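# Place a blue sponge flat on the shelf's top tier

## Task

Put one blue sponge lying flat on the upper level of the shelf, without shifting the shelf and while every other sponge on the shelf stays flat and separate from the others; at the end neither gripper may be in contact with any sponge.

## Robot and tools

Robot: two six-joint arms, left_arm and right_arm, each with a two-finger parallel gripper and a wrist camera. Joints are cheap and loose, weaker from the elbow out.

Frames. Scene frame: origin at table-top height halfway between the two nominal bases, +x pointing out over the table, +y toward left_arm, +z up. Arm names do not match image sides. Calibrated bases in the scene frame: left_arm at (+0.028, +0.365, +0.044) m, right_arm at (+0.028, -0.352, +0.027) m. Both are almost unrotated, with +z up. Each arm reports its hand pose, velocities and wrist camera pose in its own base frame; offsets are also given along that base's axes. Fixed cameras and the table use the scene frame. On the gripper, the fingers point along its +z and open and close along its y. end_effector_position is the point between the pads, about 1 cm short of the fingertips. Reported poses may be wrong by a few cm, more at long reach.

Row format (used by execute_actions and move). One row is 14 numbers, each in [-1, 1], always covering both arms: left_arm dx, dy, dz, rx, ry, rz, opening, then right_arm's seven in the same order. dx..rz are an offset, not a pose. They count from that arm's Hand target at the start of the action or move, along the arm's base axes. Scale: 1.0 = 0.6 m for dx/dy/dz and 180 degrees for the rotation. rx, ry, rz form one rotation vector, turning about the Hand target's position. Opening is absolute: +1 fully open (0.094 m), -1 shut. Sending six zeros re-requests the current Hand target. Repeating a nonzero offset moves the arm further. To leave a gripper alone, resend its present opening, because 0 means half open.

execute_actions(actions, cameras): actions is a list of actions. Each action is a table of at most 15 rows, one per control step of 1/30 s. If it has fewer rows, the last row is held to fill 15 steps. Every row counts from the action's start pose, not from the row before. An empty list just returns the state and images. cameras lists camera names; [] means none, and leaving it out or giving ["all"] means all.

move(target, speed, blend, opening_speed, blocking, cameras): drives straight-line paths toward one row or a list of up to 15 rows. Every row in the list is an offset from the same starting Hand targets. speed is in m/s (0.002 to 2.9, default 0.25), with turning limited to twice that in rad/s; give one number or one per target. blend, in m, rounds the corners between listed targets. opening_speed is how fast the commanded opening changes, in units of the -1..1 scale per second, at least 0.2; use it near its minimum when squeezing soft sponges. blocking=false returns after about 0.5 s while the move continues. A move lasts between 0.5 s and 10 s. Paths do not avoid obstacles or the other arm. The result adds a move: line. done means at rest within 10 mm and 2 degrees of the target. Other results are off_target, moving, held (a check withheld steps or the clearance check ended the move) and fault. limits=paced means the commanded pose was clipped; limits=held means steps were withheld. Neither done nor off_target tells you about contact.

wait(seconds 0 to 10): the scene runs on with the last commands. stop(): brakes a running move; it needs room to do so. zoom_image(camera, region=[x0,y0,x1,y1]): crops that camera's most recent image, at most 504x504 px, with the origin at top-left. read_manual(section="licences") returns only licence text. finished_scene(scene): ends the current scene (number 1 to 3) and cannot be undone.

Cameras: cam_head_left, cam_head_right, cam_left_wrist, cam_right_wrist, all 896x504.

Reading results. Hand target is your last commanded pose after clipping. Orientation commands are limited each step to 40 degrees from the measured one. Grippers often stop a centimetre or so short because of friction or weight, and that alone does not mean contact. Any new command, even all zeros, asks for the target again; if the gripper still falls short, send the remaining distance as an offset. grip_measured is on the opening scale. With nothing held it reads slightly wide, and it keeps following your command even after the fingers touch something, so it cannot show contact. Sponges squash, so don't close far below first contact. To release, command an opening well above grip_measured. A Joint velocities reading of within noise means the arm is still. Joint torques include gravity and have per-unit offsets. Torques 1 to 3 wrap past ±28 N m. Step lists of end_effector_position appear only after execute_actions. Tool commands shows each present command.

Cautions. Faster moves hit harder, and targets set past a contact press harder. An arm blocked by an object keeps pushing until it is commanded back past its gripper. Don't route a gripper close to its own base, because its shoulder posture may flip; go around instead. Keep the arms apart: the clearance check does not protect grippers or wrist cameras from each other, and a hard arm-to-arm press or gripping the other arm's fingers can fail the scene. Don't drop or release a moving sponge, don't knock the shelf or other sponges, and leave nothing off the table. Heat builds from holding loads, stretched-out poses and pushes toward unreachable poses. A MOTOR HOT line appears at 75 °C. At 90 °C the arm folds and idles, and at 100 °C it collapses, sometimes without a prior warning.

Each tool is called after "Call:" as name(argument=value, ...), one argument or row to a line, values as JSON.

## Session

Call:
execute_actions(
  actions=[],
)

Scene clock: 0.00 s.
left_arm: end_effector_position=(+0.4062, +0.0450, +0.1053) grip_measured=+1.000 end_effector_quat_wxyz=(+0.570, -0.097, +0.805, +0.133) | right_arm: end_effector_position=(+0.4027, -0.0245, +0.1138) grip_measured=+1.000 end_effector_quat_wxyz=(+0.606, +0.063, +0.791, -0.059)
Joint positions: left_arm=[-0.056 1.587 0.449 0.792 -0.383 -0.025 0.094] | right_arm=[0.02 1.559 0.378 0.914 0.19 0.035 0.094]
Joint velocities: within noise
Joint torques (N m): no reading
Motor temperatures (°C): left_arm=[26 27 28 25 24 27 28] | right_arm=[27 29 26 27 27 28 28]
Heat: left arm: 28 °C; right arm: 29 °C.
Hand target: left_arm +0.4116, +0.0458, +0.1221; +0.590, -0.105, +0.790, +0.131 | right_arm +0.4073, -0.0259, +0.1300; +0.624, +0.070, +0.776, -0.058
Tool commands: left_gripper/opening=+1.0 right_gripper/opening=+1.0

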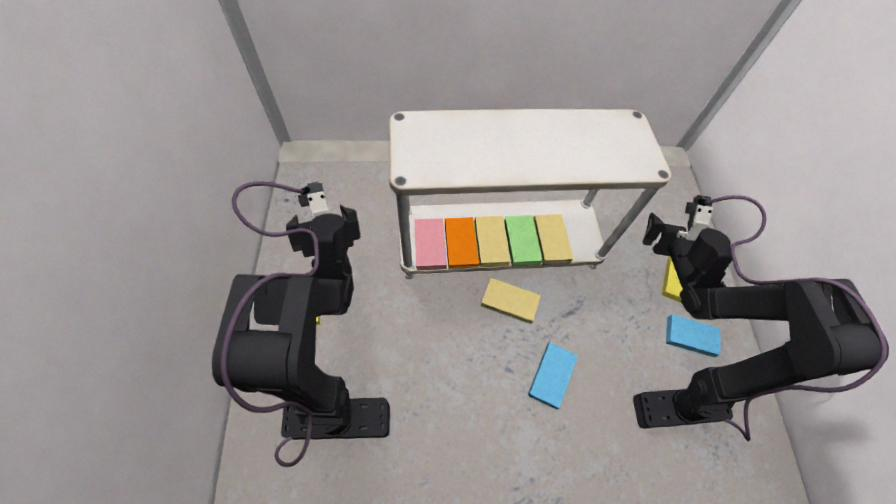

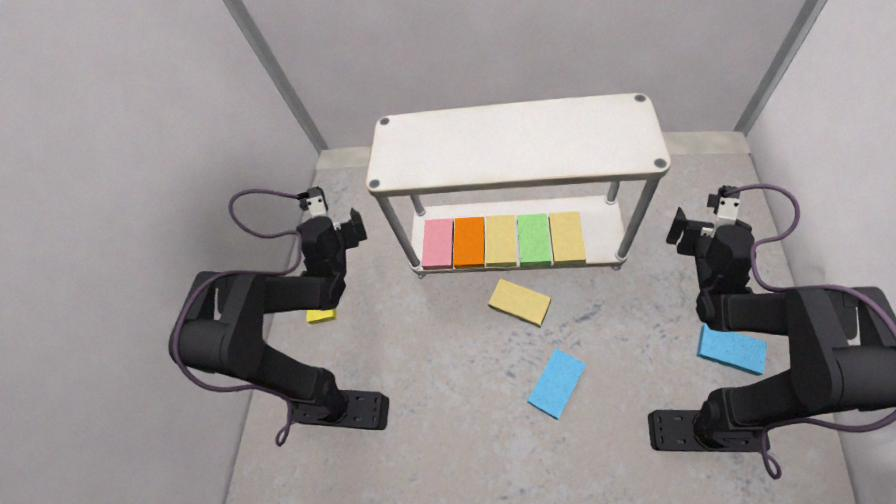

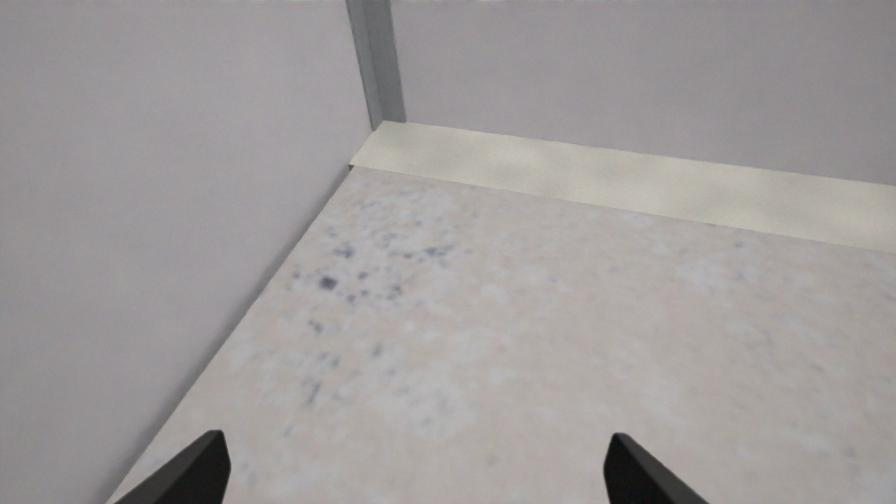

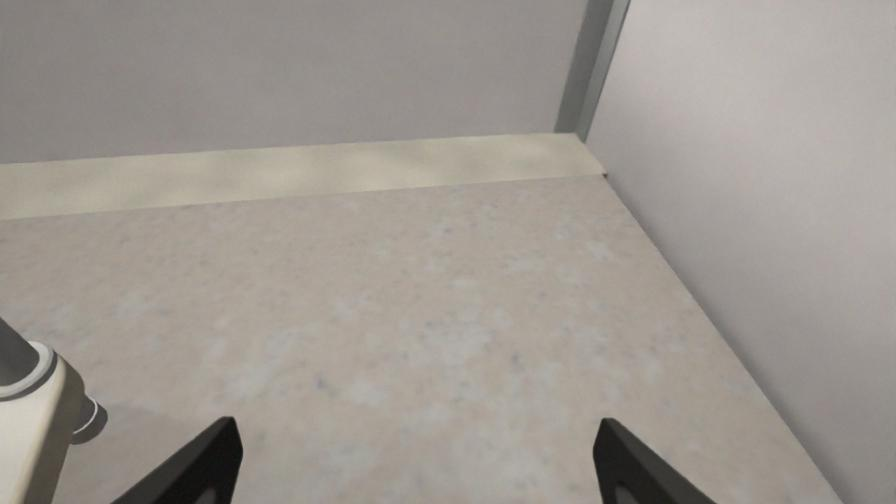

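Call:
move(
  target=[
    [-0.27,-0.25,0.15,-0.01,0.06,-0.1,1,0,0,0,0,0,0,1],
    [-0.53,-0.84,0.02,-0.025,0.137,-0.206,1,0,0,0,0,0,0,1],
  ],
  blend=[0.06,0],
  speed=0.3,
)

Scene clock: 4.07 s.
left_arm: end_effector_position=(+0.0915, -0.4507, +0.1218) grip_measured=+1.000 end_effector_quat_wxyz=(+0.415, +0.170, +0.892, -0.062) | right_arm: end_effector_position=(+0.4027, -0.0245, +0.1138) grip_measured=+1.000 end_effector_quat_wxyz=(+0.606, +0.063, +0.791, -0.059)
Joint positions: left_arm=[-1.663 2.046 1.611 -0.858 -0.832 -1.163 0.094] | right_arm=[0.02 1.559 0.378 0.914 0.19 0.035 0.094]
Joint velocities: within noise
Joint torques (N m): left_arm=[0.01 -7.53 8.98 0.41 -0.42 -0.1] | right_arm=[-0.09 -5.91 5.15 2.2 -0.01 0]
Motor temperatures (°C): left_arm=[26 27 29 25 24 27 28] | right_arm=[27 29 27 28 27 28 28]
Heat: left arm: 29 °C; right arm: 29 °C.
Hand target: left_arm +0.0936, -0.4582, +0.1341; +0.417, +0.157, +0.892, -0.073 | right_arm +0.4073, -0.0259, +0.1300; +0.624, +0.070, +0.776, -0.058
Off the commanded pose: left_arm 0.015 m, 2 deg | right_arm 0.017 m, 3 deg.
move: off_target (left_arm, right_arm)

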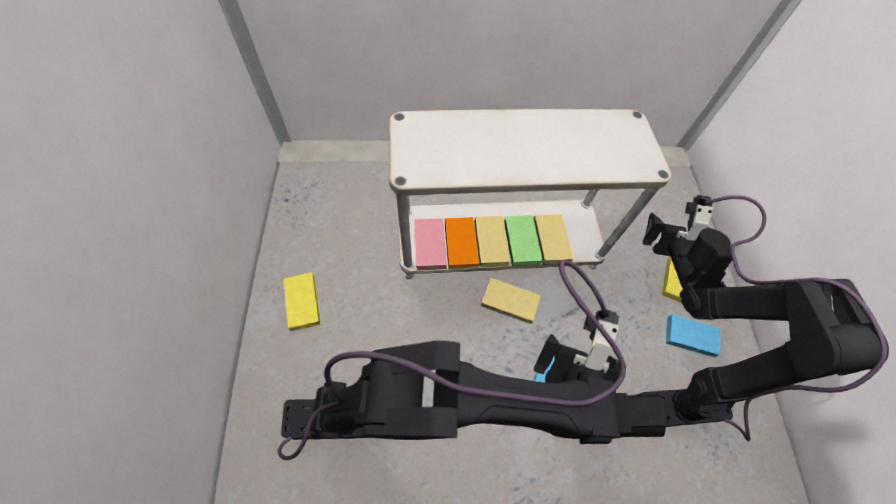

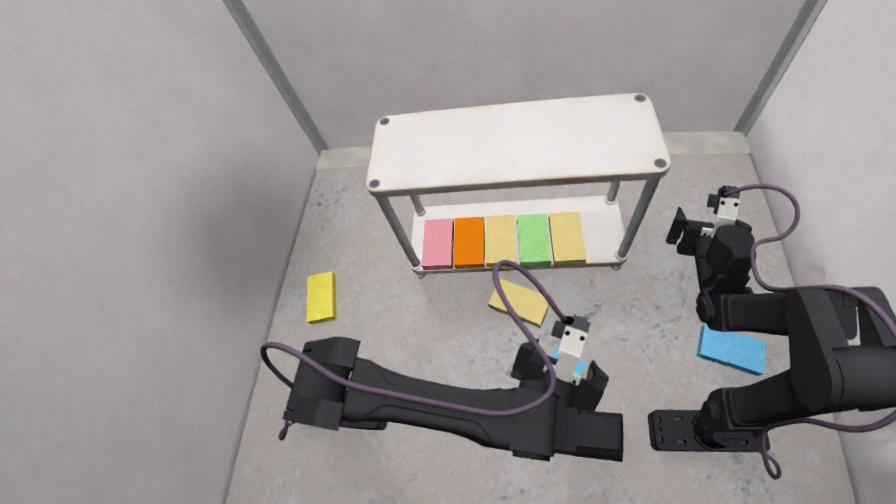

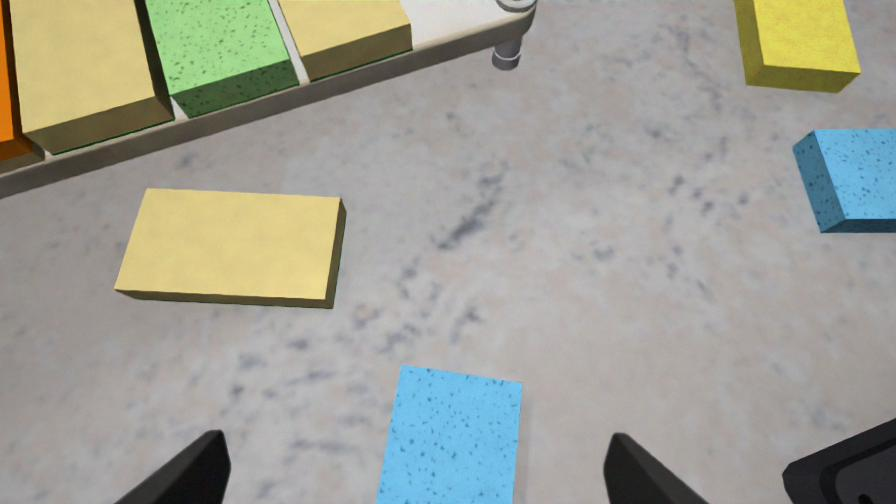

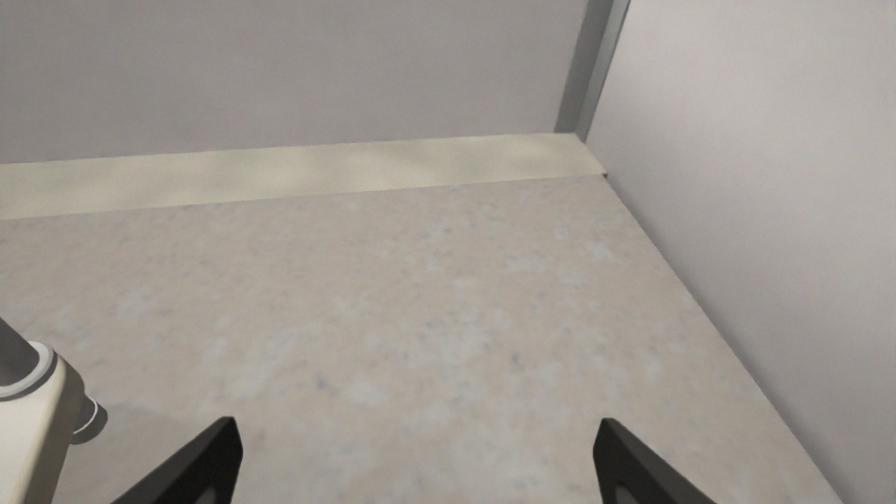

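Call:
move(
  target=[-0.023,-0.009,-0.24,0,0,-0.03,1,0,0,0,0,0,0,1],
  speed=0.15,
  cameras=["cam_left_wrist"],
)

Scene clock: 6.43 s.
left_arm: end_effector_position=(+0.0849, -0.4600, -0.0096) grip_measured=+1.000 end_effector_quat_wxyz=(+0.411, +0.197, +0.887, -0.081) | right_arm: end_effector_position=(+0.4027, -0.0245, +0.1138) grip_measured=+1.000 end_effector_quat_wxyz=(+0.606, +0.063, +0.791, -0.059)
Joint positions: left_arm=[-1.67 2.239 1.345 -0.329 -0.808 -1.082 0.094] | right_arm=[0.02 1.559 0.378 0.914 0.19 0.035 0.094]
Joint velocities: within noise
Joint torques (N m): left_arm=[-0.38 -8.4 3.29 1.04 -0.39 0.05] | right_arm=[-0.1 -5.91 5.16 2.2 -0.01 0]
Motor temperatures (°C): left_arm=[26 28 29 25 25 27 28] | right_arm=[27 29 27 29 27 28 28]
Heat: left arm: 29 °C; right arm: 29 °C.
Hand target: left_arm +0.0798, -0.4636, -0.0099; +0.413, +0.199, +0.884, -0.093 | right_arm +0.4073, -0.0259, +0.1300; +0.624, +0.070, +0.776, -0.058
Off the commanded pose: left_arm 0.006 m, 1 deg | right_arm 0.017 m, 3 deg.
move: off_target (right_arm)
Images, in order (width x height): cam_left_wrist 896x504.

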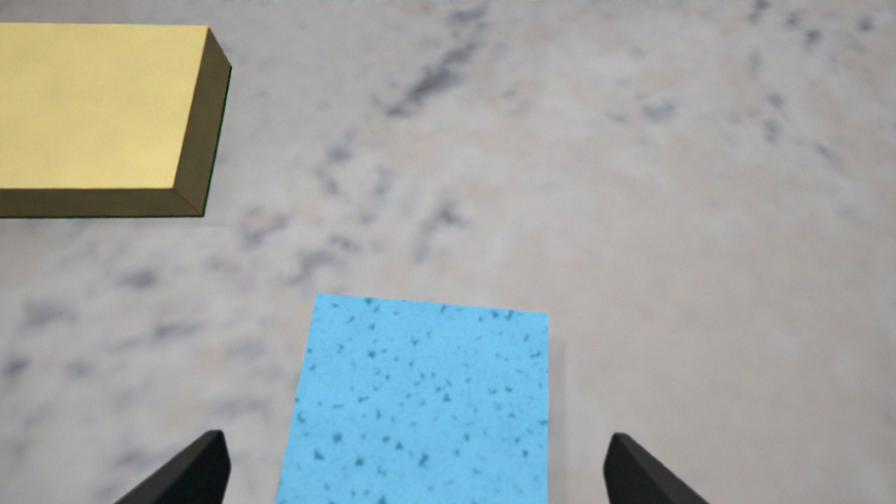

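Call:
move(
  target=[
    [0,0,-0.02,0,0,-0.022,1,0,0,0,0,0,0,1],
    [0,0,-0.02,0,0,-0.022,0.12,0,0,0,0,0,0,1],
  ],
  opening_speed=0.8,
  speed=0.1,
  cameras=["cam_left_wrist"],
)

Scene clock: 9.70 s.
left_arm: end_effector_position=(+0.0811, -0.4611, -0.0226) grip_measured=+0.341 end_effector_quat_wxyz=(+0.407, +0.234, +0.878, -0.095) | right_arm: end_effector_position=(+0.4027, -0.0245, +0.1138) grip_measured=+1.000 end_effector_quat_wxyz=(+0.606, +0.063, +0.791, -0.059)
Joint positions: left_arm=[-1.67 2.238 1.266 -0.182 -0.779 -0.975 0.063] | right_arm=[0.02 1.559 0.378 0.914 0.19 0.035 0.094]
Joint velocities: within noise
Joint torques (N m): left_arm=[0.28 -8.55 2.97 1.16 -0.36 0.02] | right_arm=[-0.1 -5.91 5.16 2.2 -0.01 0]
Motor temperatures (°C): left_arm=[26 28 29 26 25 27 28] | right_arm=[27 30 27 30 27 28 28]
Heat: left arm: 29 °C; right arm: 30 °C.
Hand target: left_arm +0.0798, -0.4636, -0.0219; +0.409, +0.229, +0.877, -0.107 | right_arm +0.4073, -0.0259, +0.1300; +0.624, +0.070, +0.776, -0.058
Off the commanded pose: left_arm 0.003 m, 2 deg | right_arm 0.017 m, 3 deg.
move: off_target (right_arm)
Images, in order (width x height): cam_left_wrist 896x504.

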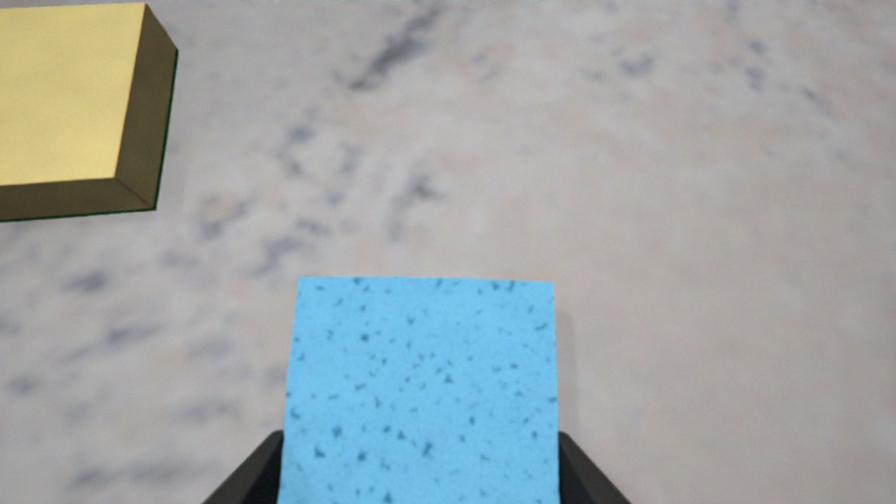

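Call:
move(
  target=[
    [0,0,0.2,0,0,0,0.12,0,0,0,0,0,0,1],
    [0.19,0.406,0.7,0,0,0.16,0.12,0,0,0,0,0,0,1],
  ],
  blend=[0.05,0],
  speed=0.3,
)

Scene clock: 12.70 s.
left_arm: end_effector_position=(+0.1926, -0.2284, +0.3871) grip_measured=+0.338 end_effector_quat_wxyz=(+0.446, +0.033, +0.891, -0.077) | right_arm: end_effector_position=(+0.4027, -0.0245, +0.1138) grip_measured=+1.000 end_effector_quat_wxyz=(+0.606, +0.063, +0.791, -0.059)
Joint positions: left_arm=[-1.321 1.437 1.947 -1.538 -0.811 -1.01 0.063] | right_arm=[0.02 1.559 0.378 0.914 0.19 0.035 0.094]
Joint velocities: within noise
Joint torques (N m): left_arm=[0.34 -2.47 6.19 0.7 -0.7 0.06] | right_arm=[-0.09 -5.91 5.15 2.2 -0.01 0]
Motor temperatures (°C): left_arm=[26 29 29 26 25 27 28] | right_arm=[27 30 27 30 27 28 28]
Heat: left arm: 29 °C; right arm: 30 °C.
Hand target: left_arm +0.1938, -0.2200, +0.3981; +0.423, +0.004, +0.906, -0.002 | right_arm +0.4073, -0.0259, +0.1300; +0.624, +0.070, +0.776, -0.058
Off the commanded pose: left_arm 0.014 m, 10 deg | right_arm 0.017 m, 3 deg.
joint sent to its limit (left arm) — joint 4 (wrist pitch), lower limit. The joint targets are off in position and orientation.
move: off_target (left_arm, right_arm)

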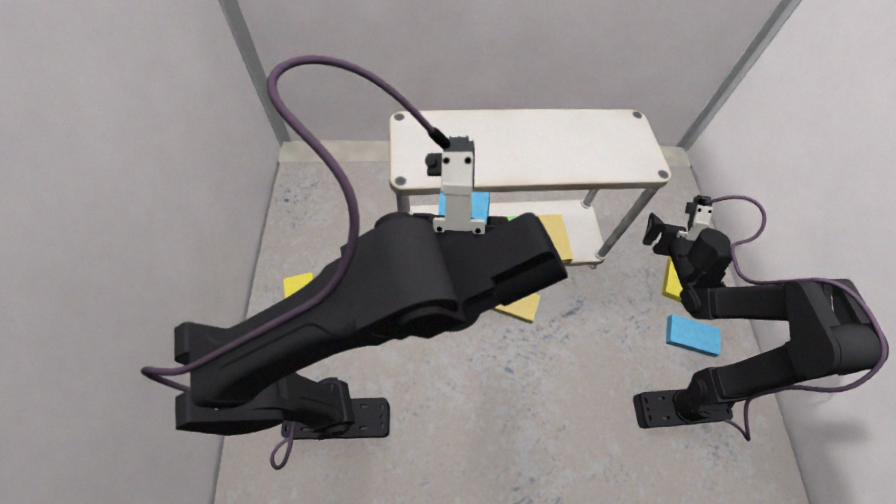

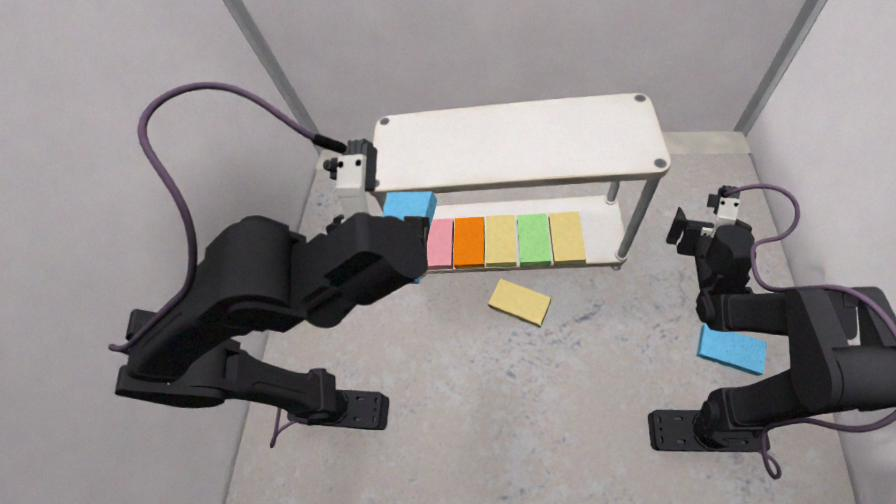

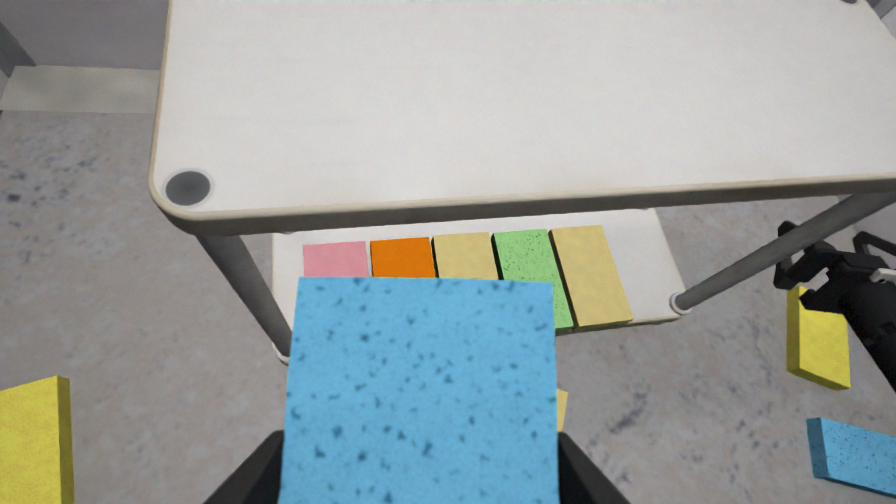

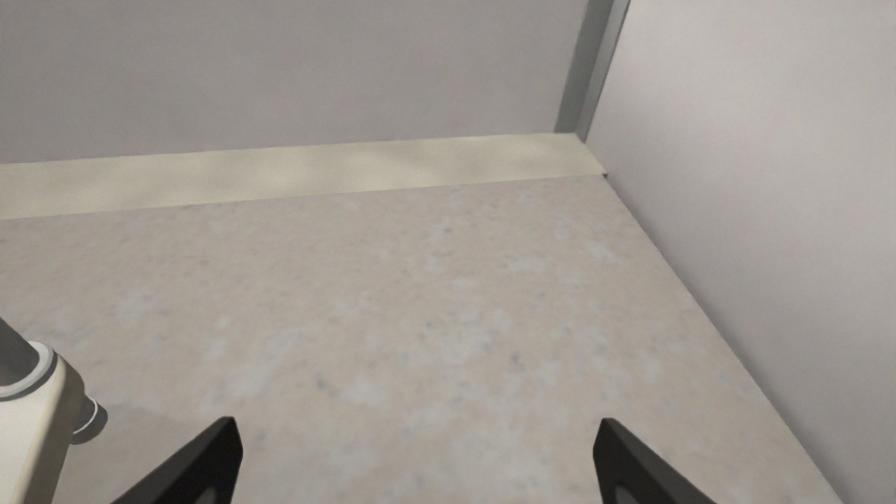

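Call:
move(
  target=[0.343,-0.05,-0.018,0,0,0,0.12,0,0,0,0,0,0,1],
)

Call:
zoom_image(
  camera="cam_head_right",
  region=[340, 80, 520, 210],
)

Scene clock: 15.17 s.
left_arm: end_effector_position=(+0.4047, -0.2511, +0.3807) grip_measured=+0.338 end_effector_quat_wxyz=(+0.437, +0.001, +0.900, -0.009) | right_arm: end_effector_position=(+0.4027, -0.0245, +0.1138) grip_measured=+1.000 end_effector_quat_wxyz=(+0.606, +0.063, +0.791, -0.059)
Joint positions: left_arm=[-0.755 2.139 2.822 -1.496 -0.553 -0.528 0.063] | right_arm=[0.02 1.559 0.378 0.914 0.19 0.035 0.094]
Joint velocities: within noise
Joint torques (N m): left_arm=[-0.02 -6.8 6.84 0.97 -0.18 0.06] | right_arm=[-0.09 -5.93 5.15 2.19 -0.01 0]
Motor temperatures (°C): left_arm=[26 29 29 26 25 27 28] | right_arm=[27 30 27 31 27 28 28]
Heat: left arm: 29 °C; right arm: 31 °C.
Hand target: left_arm +0.3996, -0.2500, +0.3873; +0.423, +0.004, +0.906, -0.002 | right_arm +0.4073, -0.0259, +0.1300; +0.624, +0.070, +0.776, -0.058
Off the commanded pose: left_arm 0.008 m, 2 deg | right_arm 0.017 m, 3 deg.
elbow stopped short (left arm): the move would have taken joint 3 (elbow) straighter than the controller allows.
move: off_target (right_arm)

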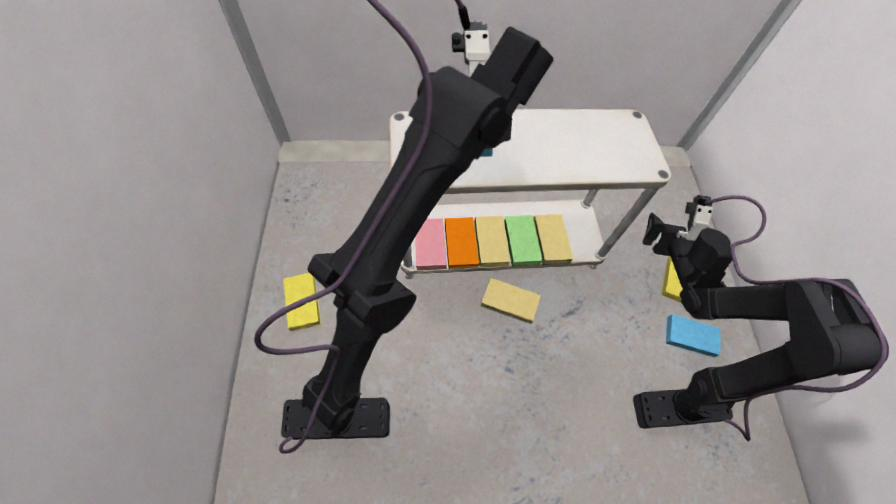

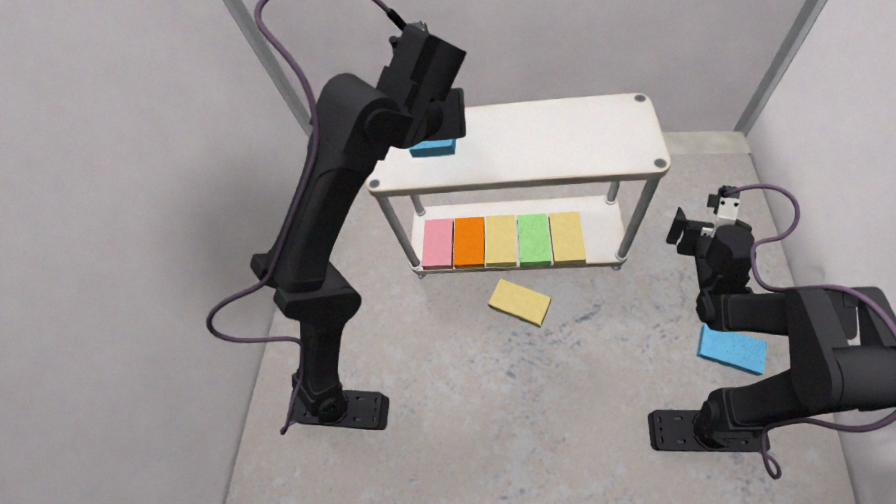

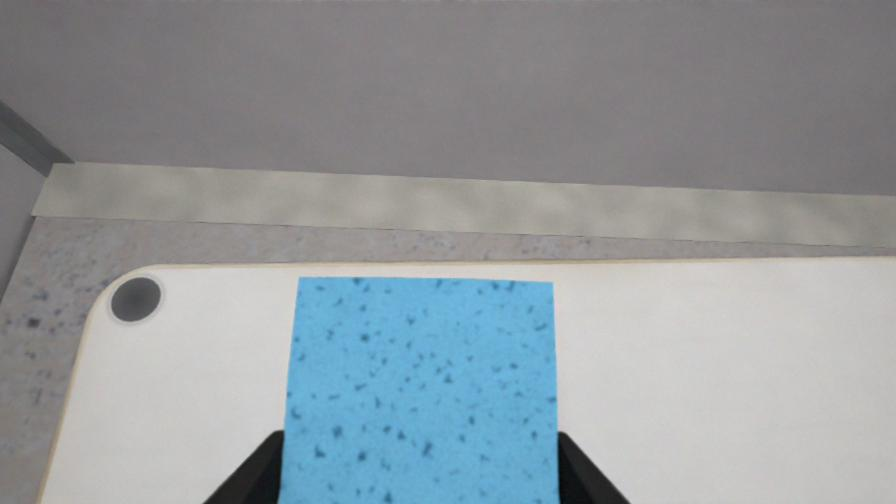

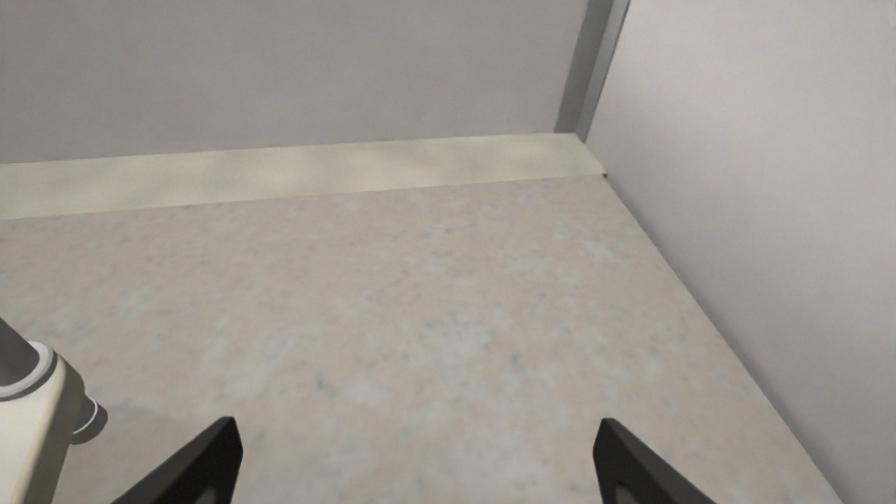

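Scaled by 2.800 from the camera's 896x504 image, which has a finer 1280x720 frame.

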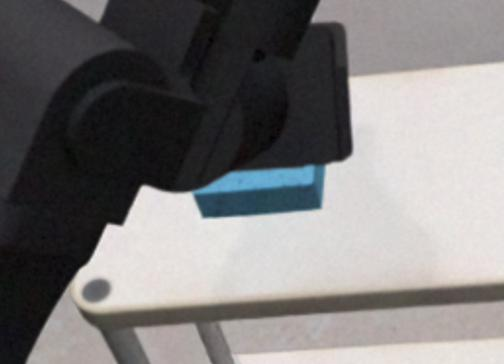

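Call:
move(
  target=[
    [-0.033,0,0,0,0,0,0.12,0,0,0,0,0,0,1],
    [-0.033,0,-0.07,0,0,0,0.12,0,0,0,0,0,0,1],
    [-0.033,0,-0.107,0,0,0,0.12,0,0,0,0,0,0,1],
  ],
  speed=[0.12,0.08,0.03],
)

Call:
zoom_image(
  camera="cam_head_right",
  region=[340, 80, 520, 210],
)

Scene clock: 17.63 s.
left_arm: end_effector_position=(+0.3792, -0.2531, +0.3327) grip_measured=+0.338 end_effector_quat_wxyz=(+0.430, +0.005, +0.903, -0.009) | right_arm: end_effector_position=(+0.4027, -0.0245, +0.1138) grip_measured=+1.000 end_effector_quat_wxyz=(+0.606, +0.063, +0.791, -0.059)
Joint positions: left_arm=[-0.806 1.799 2.064 -1.116 -0.578 -0.571 0.063] | right_arm=[0.02 1.559 0.378 0.914 0.19 0.035 0.094]
Joint velocities: within noise
Joint torques (N m): left_arm=[0.06 -6.23 2.45 1.28 -0.19 -0.04] | right_arm=[-0.1 -5.91 5.16 2.2 -0.01 0]
Motor temperatures (°C): left_arm=[26 29 29 26 25 27 28] | right_arm=[27 30 27 31 27 28 28]
Heat: left arm: 29 °C; right arm: 31 °C.
Hand target: left_arm +0.3798, -0.2500, +0.3231; +0.423, +0.004, +0.906, -0.002 | right_arm +0.4073, -0.0259, +0.1300; +0.624, +0.070, +0.776, -0.058
Off the commanded pose: left_arm 0.010 m, 1 deg | right_arm 0.017 m, 3 deg.
move: off_target (right_arm)

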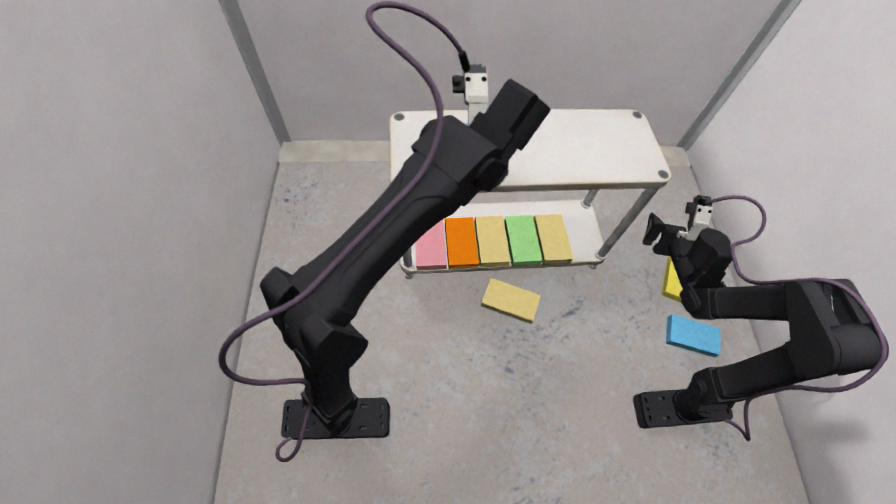

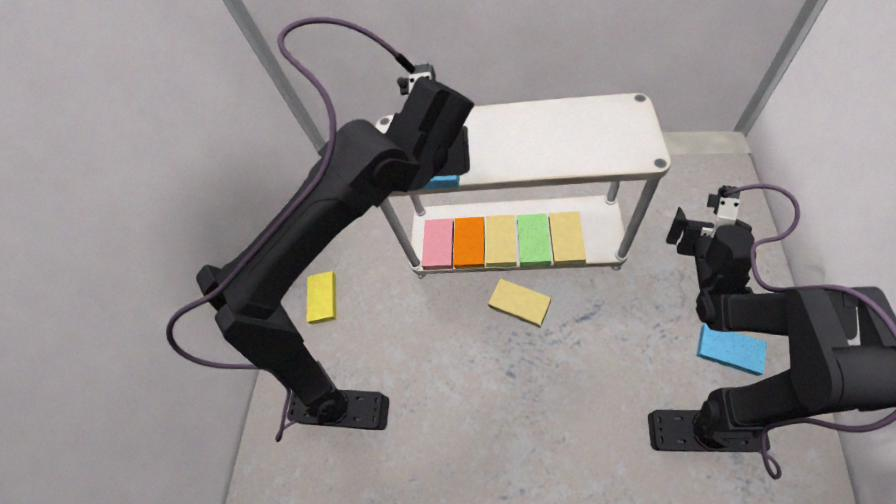

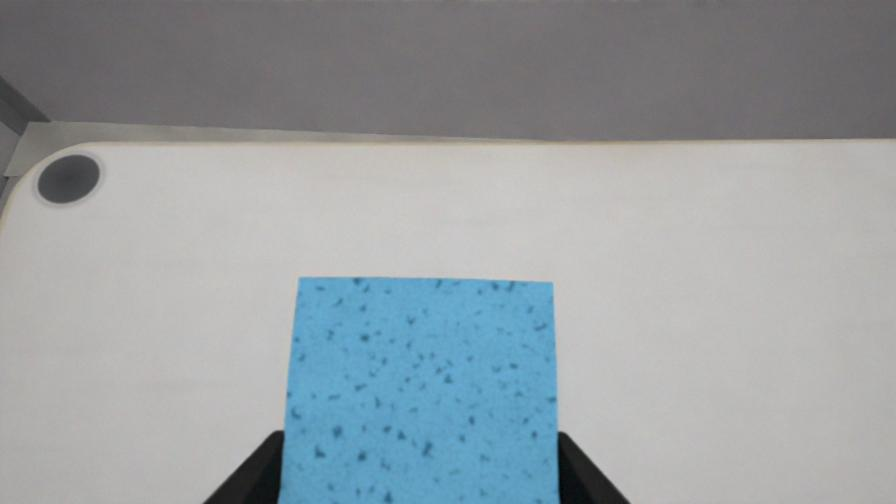

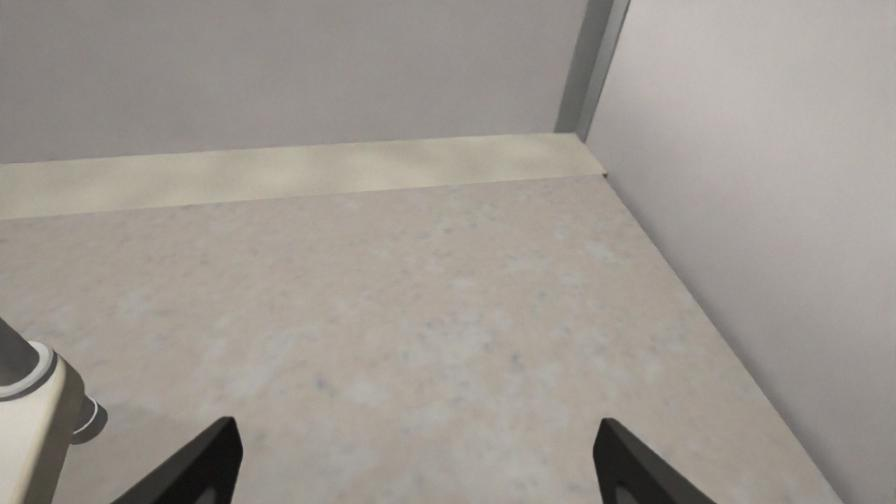

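Scaled by 2.800 from the camera's 896x504 image, which has a finer 1280x720 frame.

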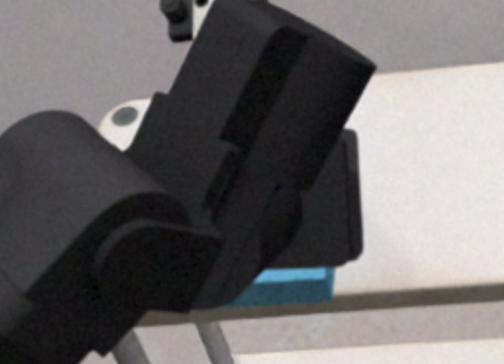

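Call:
move(
  target=[
    [0,0,0.045,0,0,0,0.12,0,0,0,0,0,0,1],
    [0.04,0,0.045,0,0,0,0.12,0,0,0,0,0,0,1],
    [0.04,0,0.004,0,0,0,0.12,0,0,0,0,0,0,1],
  ],
  speed=[0.1,0.1,0.05],
)

Call:
zoom_image(
  camera="cam_head_right",
  region=[340, 80, 520, 210],
)

Scene clock: 19.53 s.
left_arm: end_effector_position=(+0.4083, -0.2500, +0.3329) grip_measured=+0.338 end_effector_quat_wxyz=(+0.435, +0.000, +0.901, +0.003) | right_arm: end_effector_position=(+0.4027, -0.0245, +0.1138) grip_measured=+1.000 end_effector_quat_wxyz=(+0.606, +0.063, +0.791, -0.059)
Joint positions: left_arm=[-0.754 1.886 2.17 -1.114 -0.57 -0.528 0.063] | right_arm=[0.02 1.559 0.378 0.914 0.19 0.035 0.094]
Joint velocities: within noise
Joint torques (N m): left_arm=[0.12 -7.6 2.55 1.2 -0.06 -0.04] | right_arm=[-0.1 -5.93 5.16 2.19 -0.01 0]
Motor temperatures (°C): left_arm=[26 29 29 26 25 27 28] | right_arm=[27 30 27 32 27 28 28]
Heat: left arm: 29 °C; right arm: 32 °C.
Hand target: left_arm +0.4038, -0.2500, +0.3255; +0.423, +0.004, +0.906, -0.002 | right_arm +0.4073, -0.0259, +0.1300; +0.624, +0.070, +0.776, -0.058
Off the commanded pose: left_arm 0.009 m, 2 deg | right_arm 0.017 m, 3 deg.
move: off_target (right_arm)

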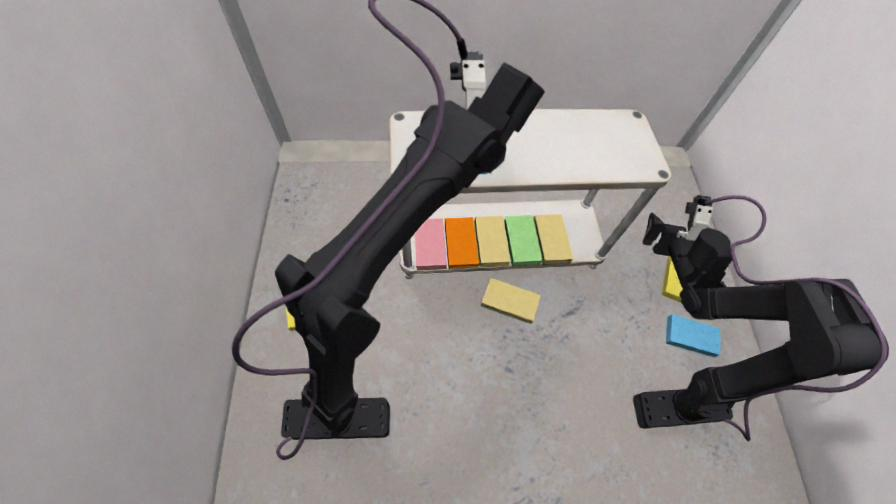

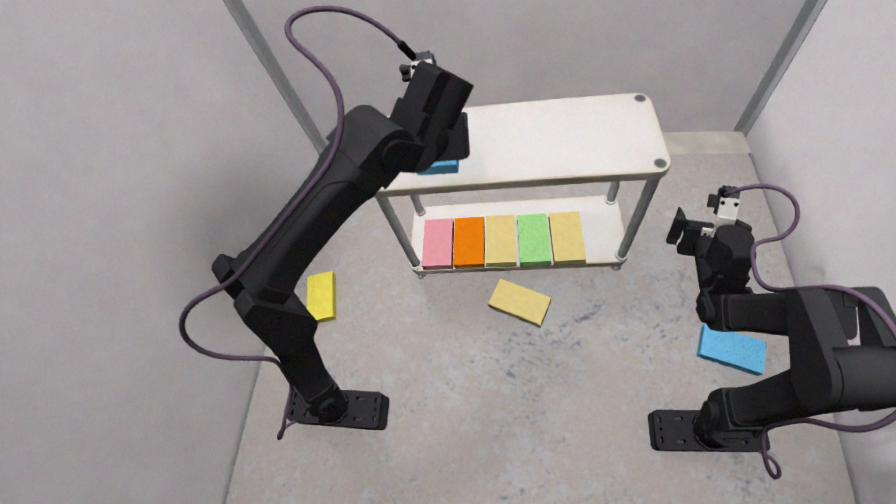

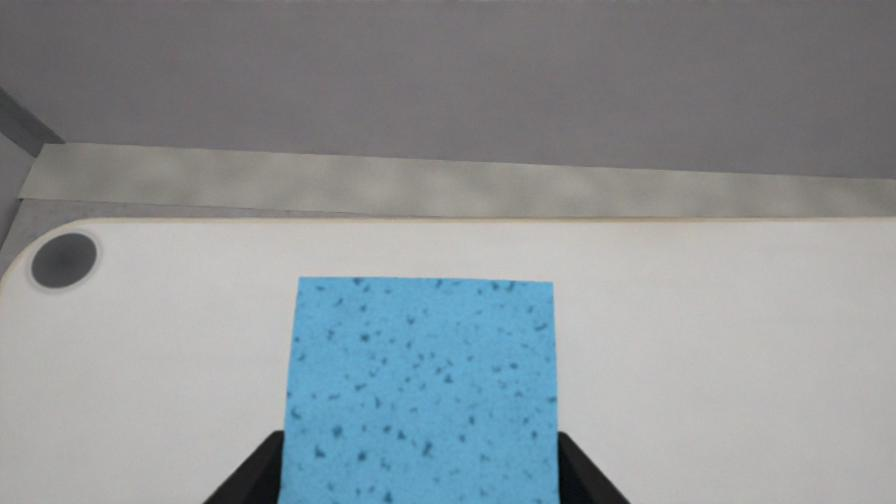

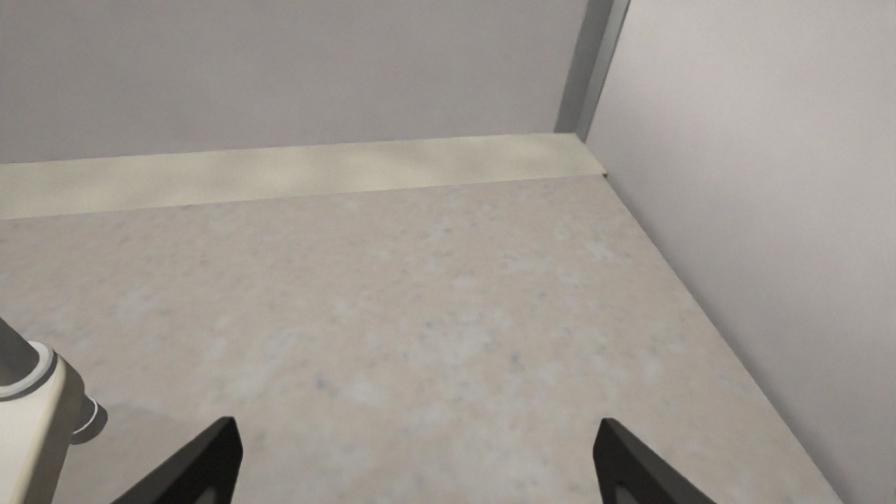

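Scaled by 2.800 from the camera's 896x504 image, which has a finer 1280x720 frame.

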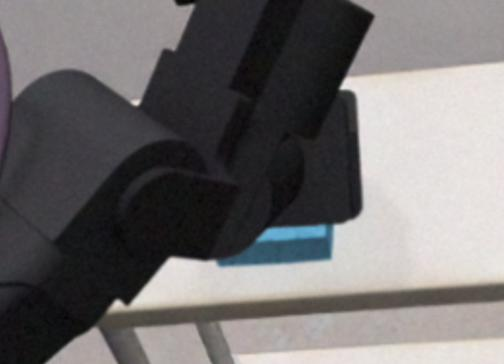

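Well placed, in contact (same height). Release.

Call:
move(
  target=[
    [0,0,0.003,0,0,0,0.12,0,0,0,0,0,0,1],
    [0,0,0.003,0,0,0,1,0,0,0,0,0,0,1],
    [-0.05,0,0.085,0,0,0,1,0,0,0,0,0,0,1],
    [-0.23,0.0,0.14,0,0,0,1,0,0,0,0,0,0,1],
  ],
  speed=[0.06,0.1,0.12,0.25],
)

Scene clock: 23.67 s.
left_arm: end_effector_position=(+0.2661, -0.2643, +0.4072) grip_measured=+0.997 end_effector_quat_wxyz=(+0.445, +0.021, +0.894, -0.053) | right_arm: end_effector_position=(+0.4027, -0.0245, +0.1138) grip_measured=+1.000 end_effector_quat_wxyz=(+0.606, +0.063, +0.791, -0.059)
Joint positions: left_arm=[-1.102 1.748 2.368 -1.535 -0.716 -0.803 0.094] | right_arm=[0.02 1.559 0.378 0.914 0.19 0.035 0.094]
Joint velocities: within noise
Joint torques (N m): left_arm=[-0.08 -5.57 2.81 0.84 -0.68 -0.11] | right_arm=[-0.09 -5.93 5.16 2.19 -0.01 0]
Motor temperatures (°C): left_arm=[26 29 29 26 25 27 28] | right_arm=[27 30 27 32 27 28 28]
Heat: left arm: 29 °C; right arm: 32 °C.
Hand target: left_arm +0.2658, -0.2500, +0.4095; +0.423, +0.004, +0.906, -0.002 | right_arm +0.4073, -0.0259, +0.1300; +0.624, +0.070, +0.776, -0.058
Off the commanded pose: left_arm 0.014 m, 7 deg | right_arm 0.017 m, 3 deg.
joint sent to its limit (left arm) — joint 4 (wrist pitch), lower limit. The joint targets are off in position and orientation.
move: off_target (left_arm, right_arm)

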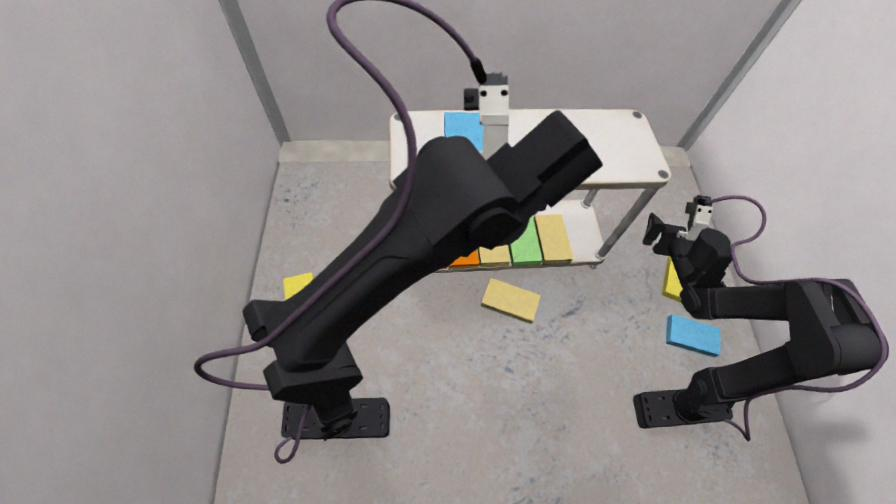

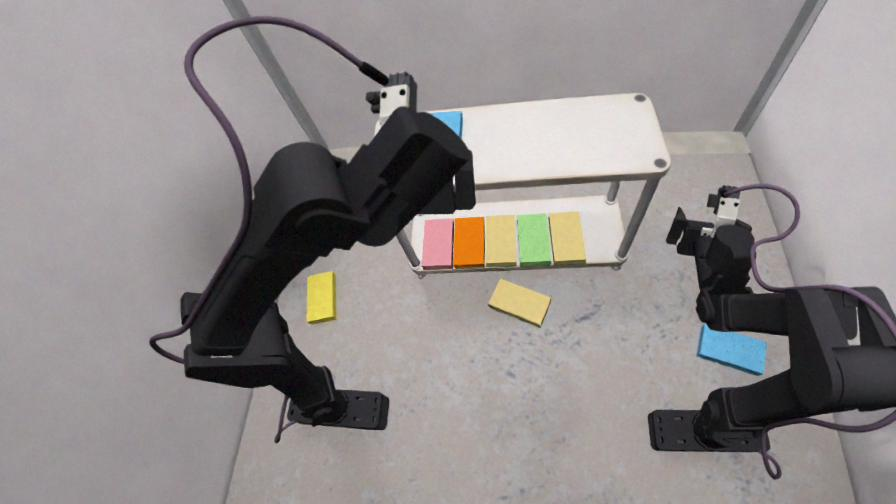

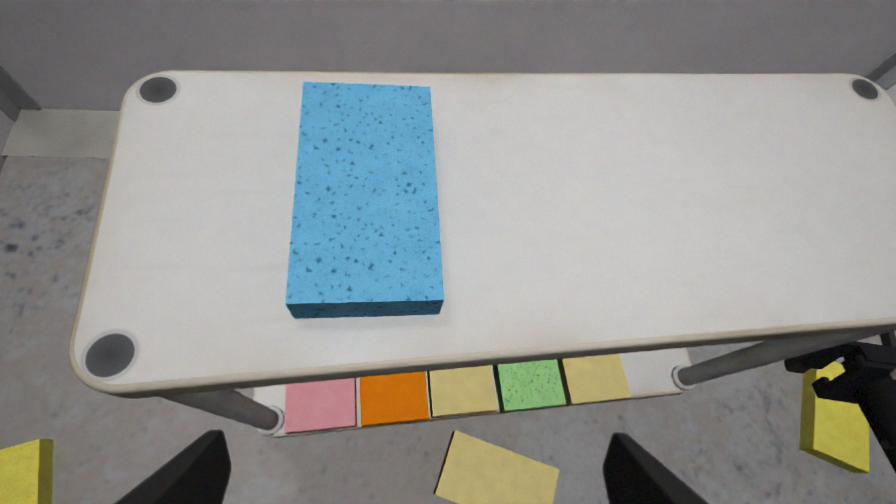

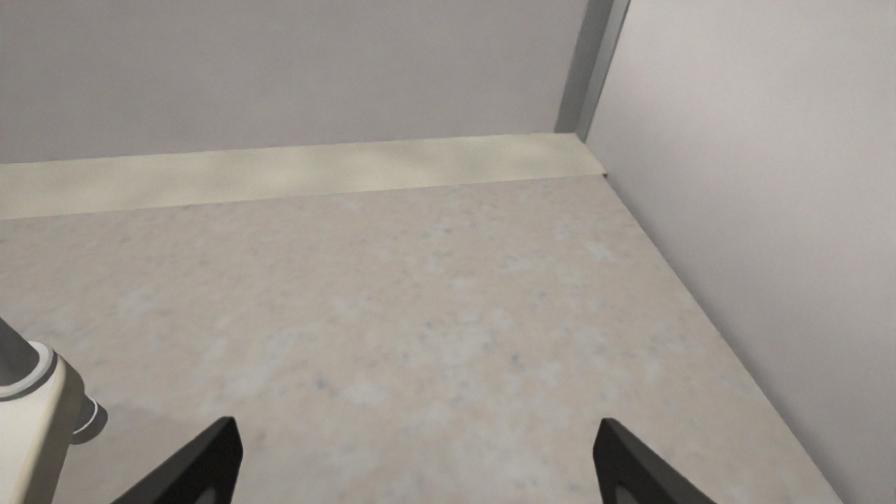

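Call:
finished_scene(
  scene=3,
)

The scene is finished: the task was done.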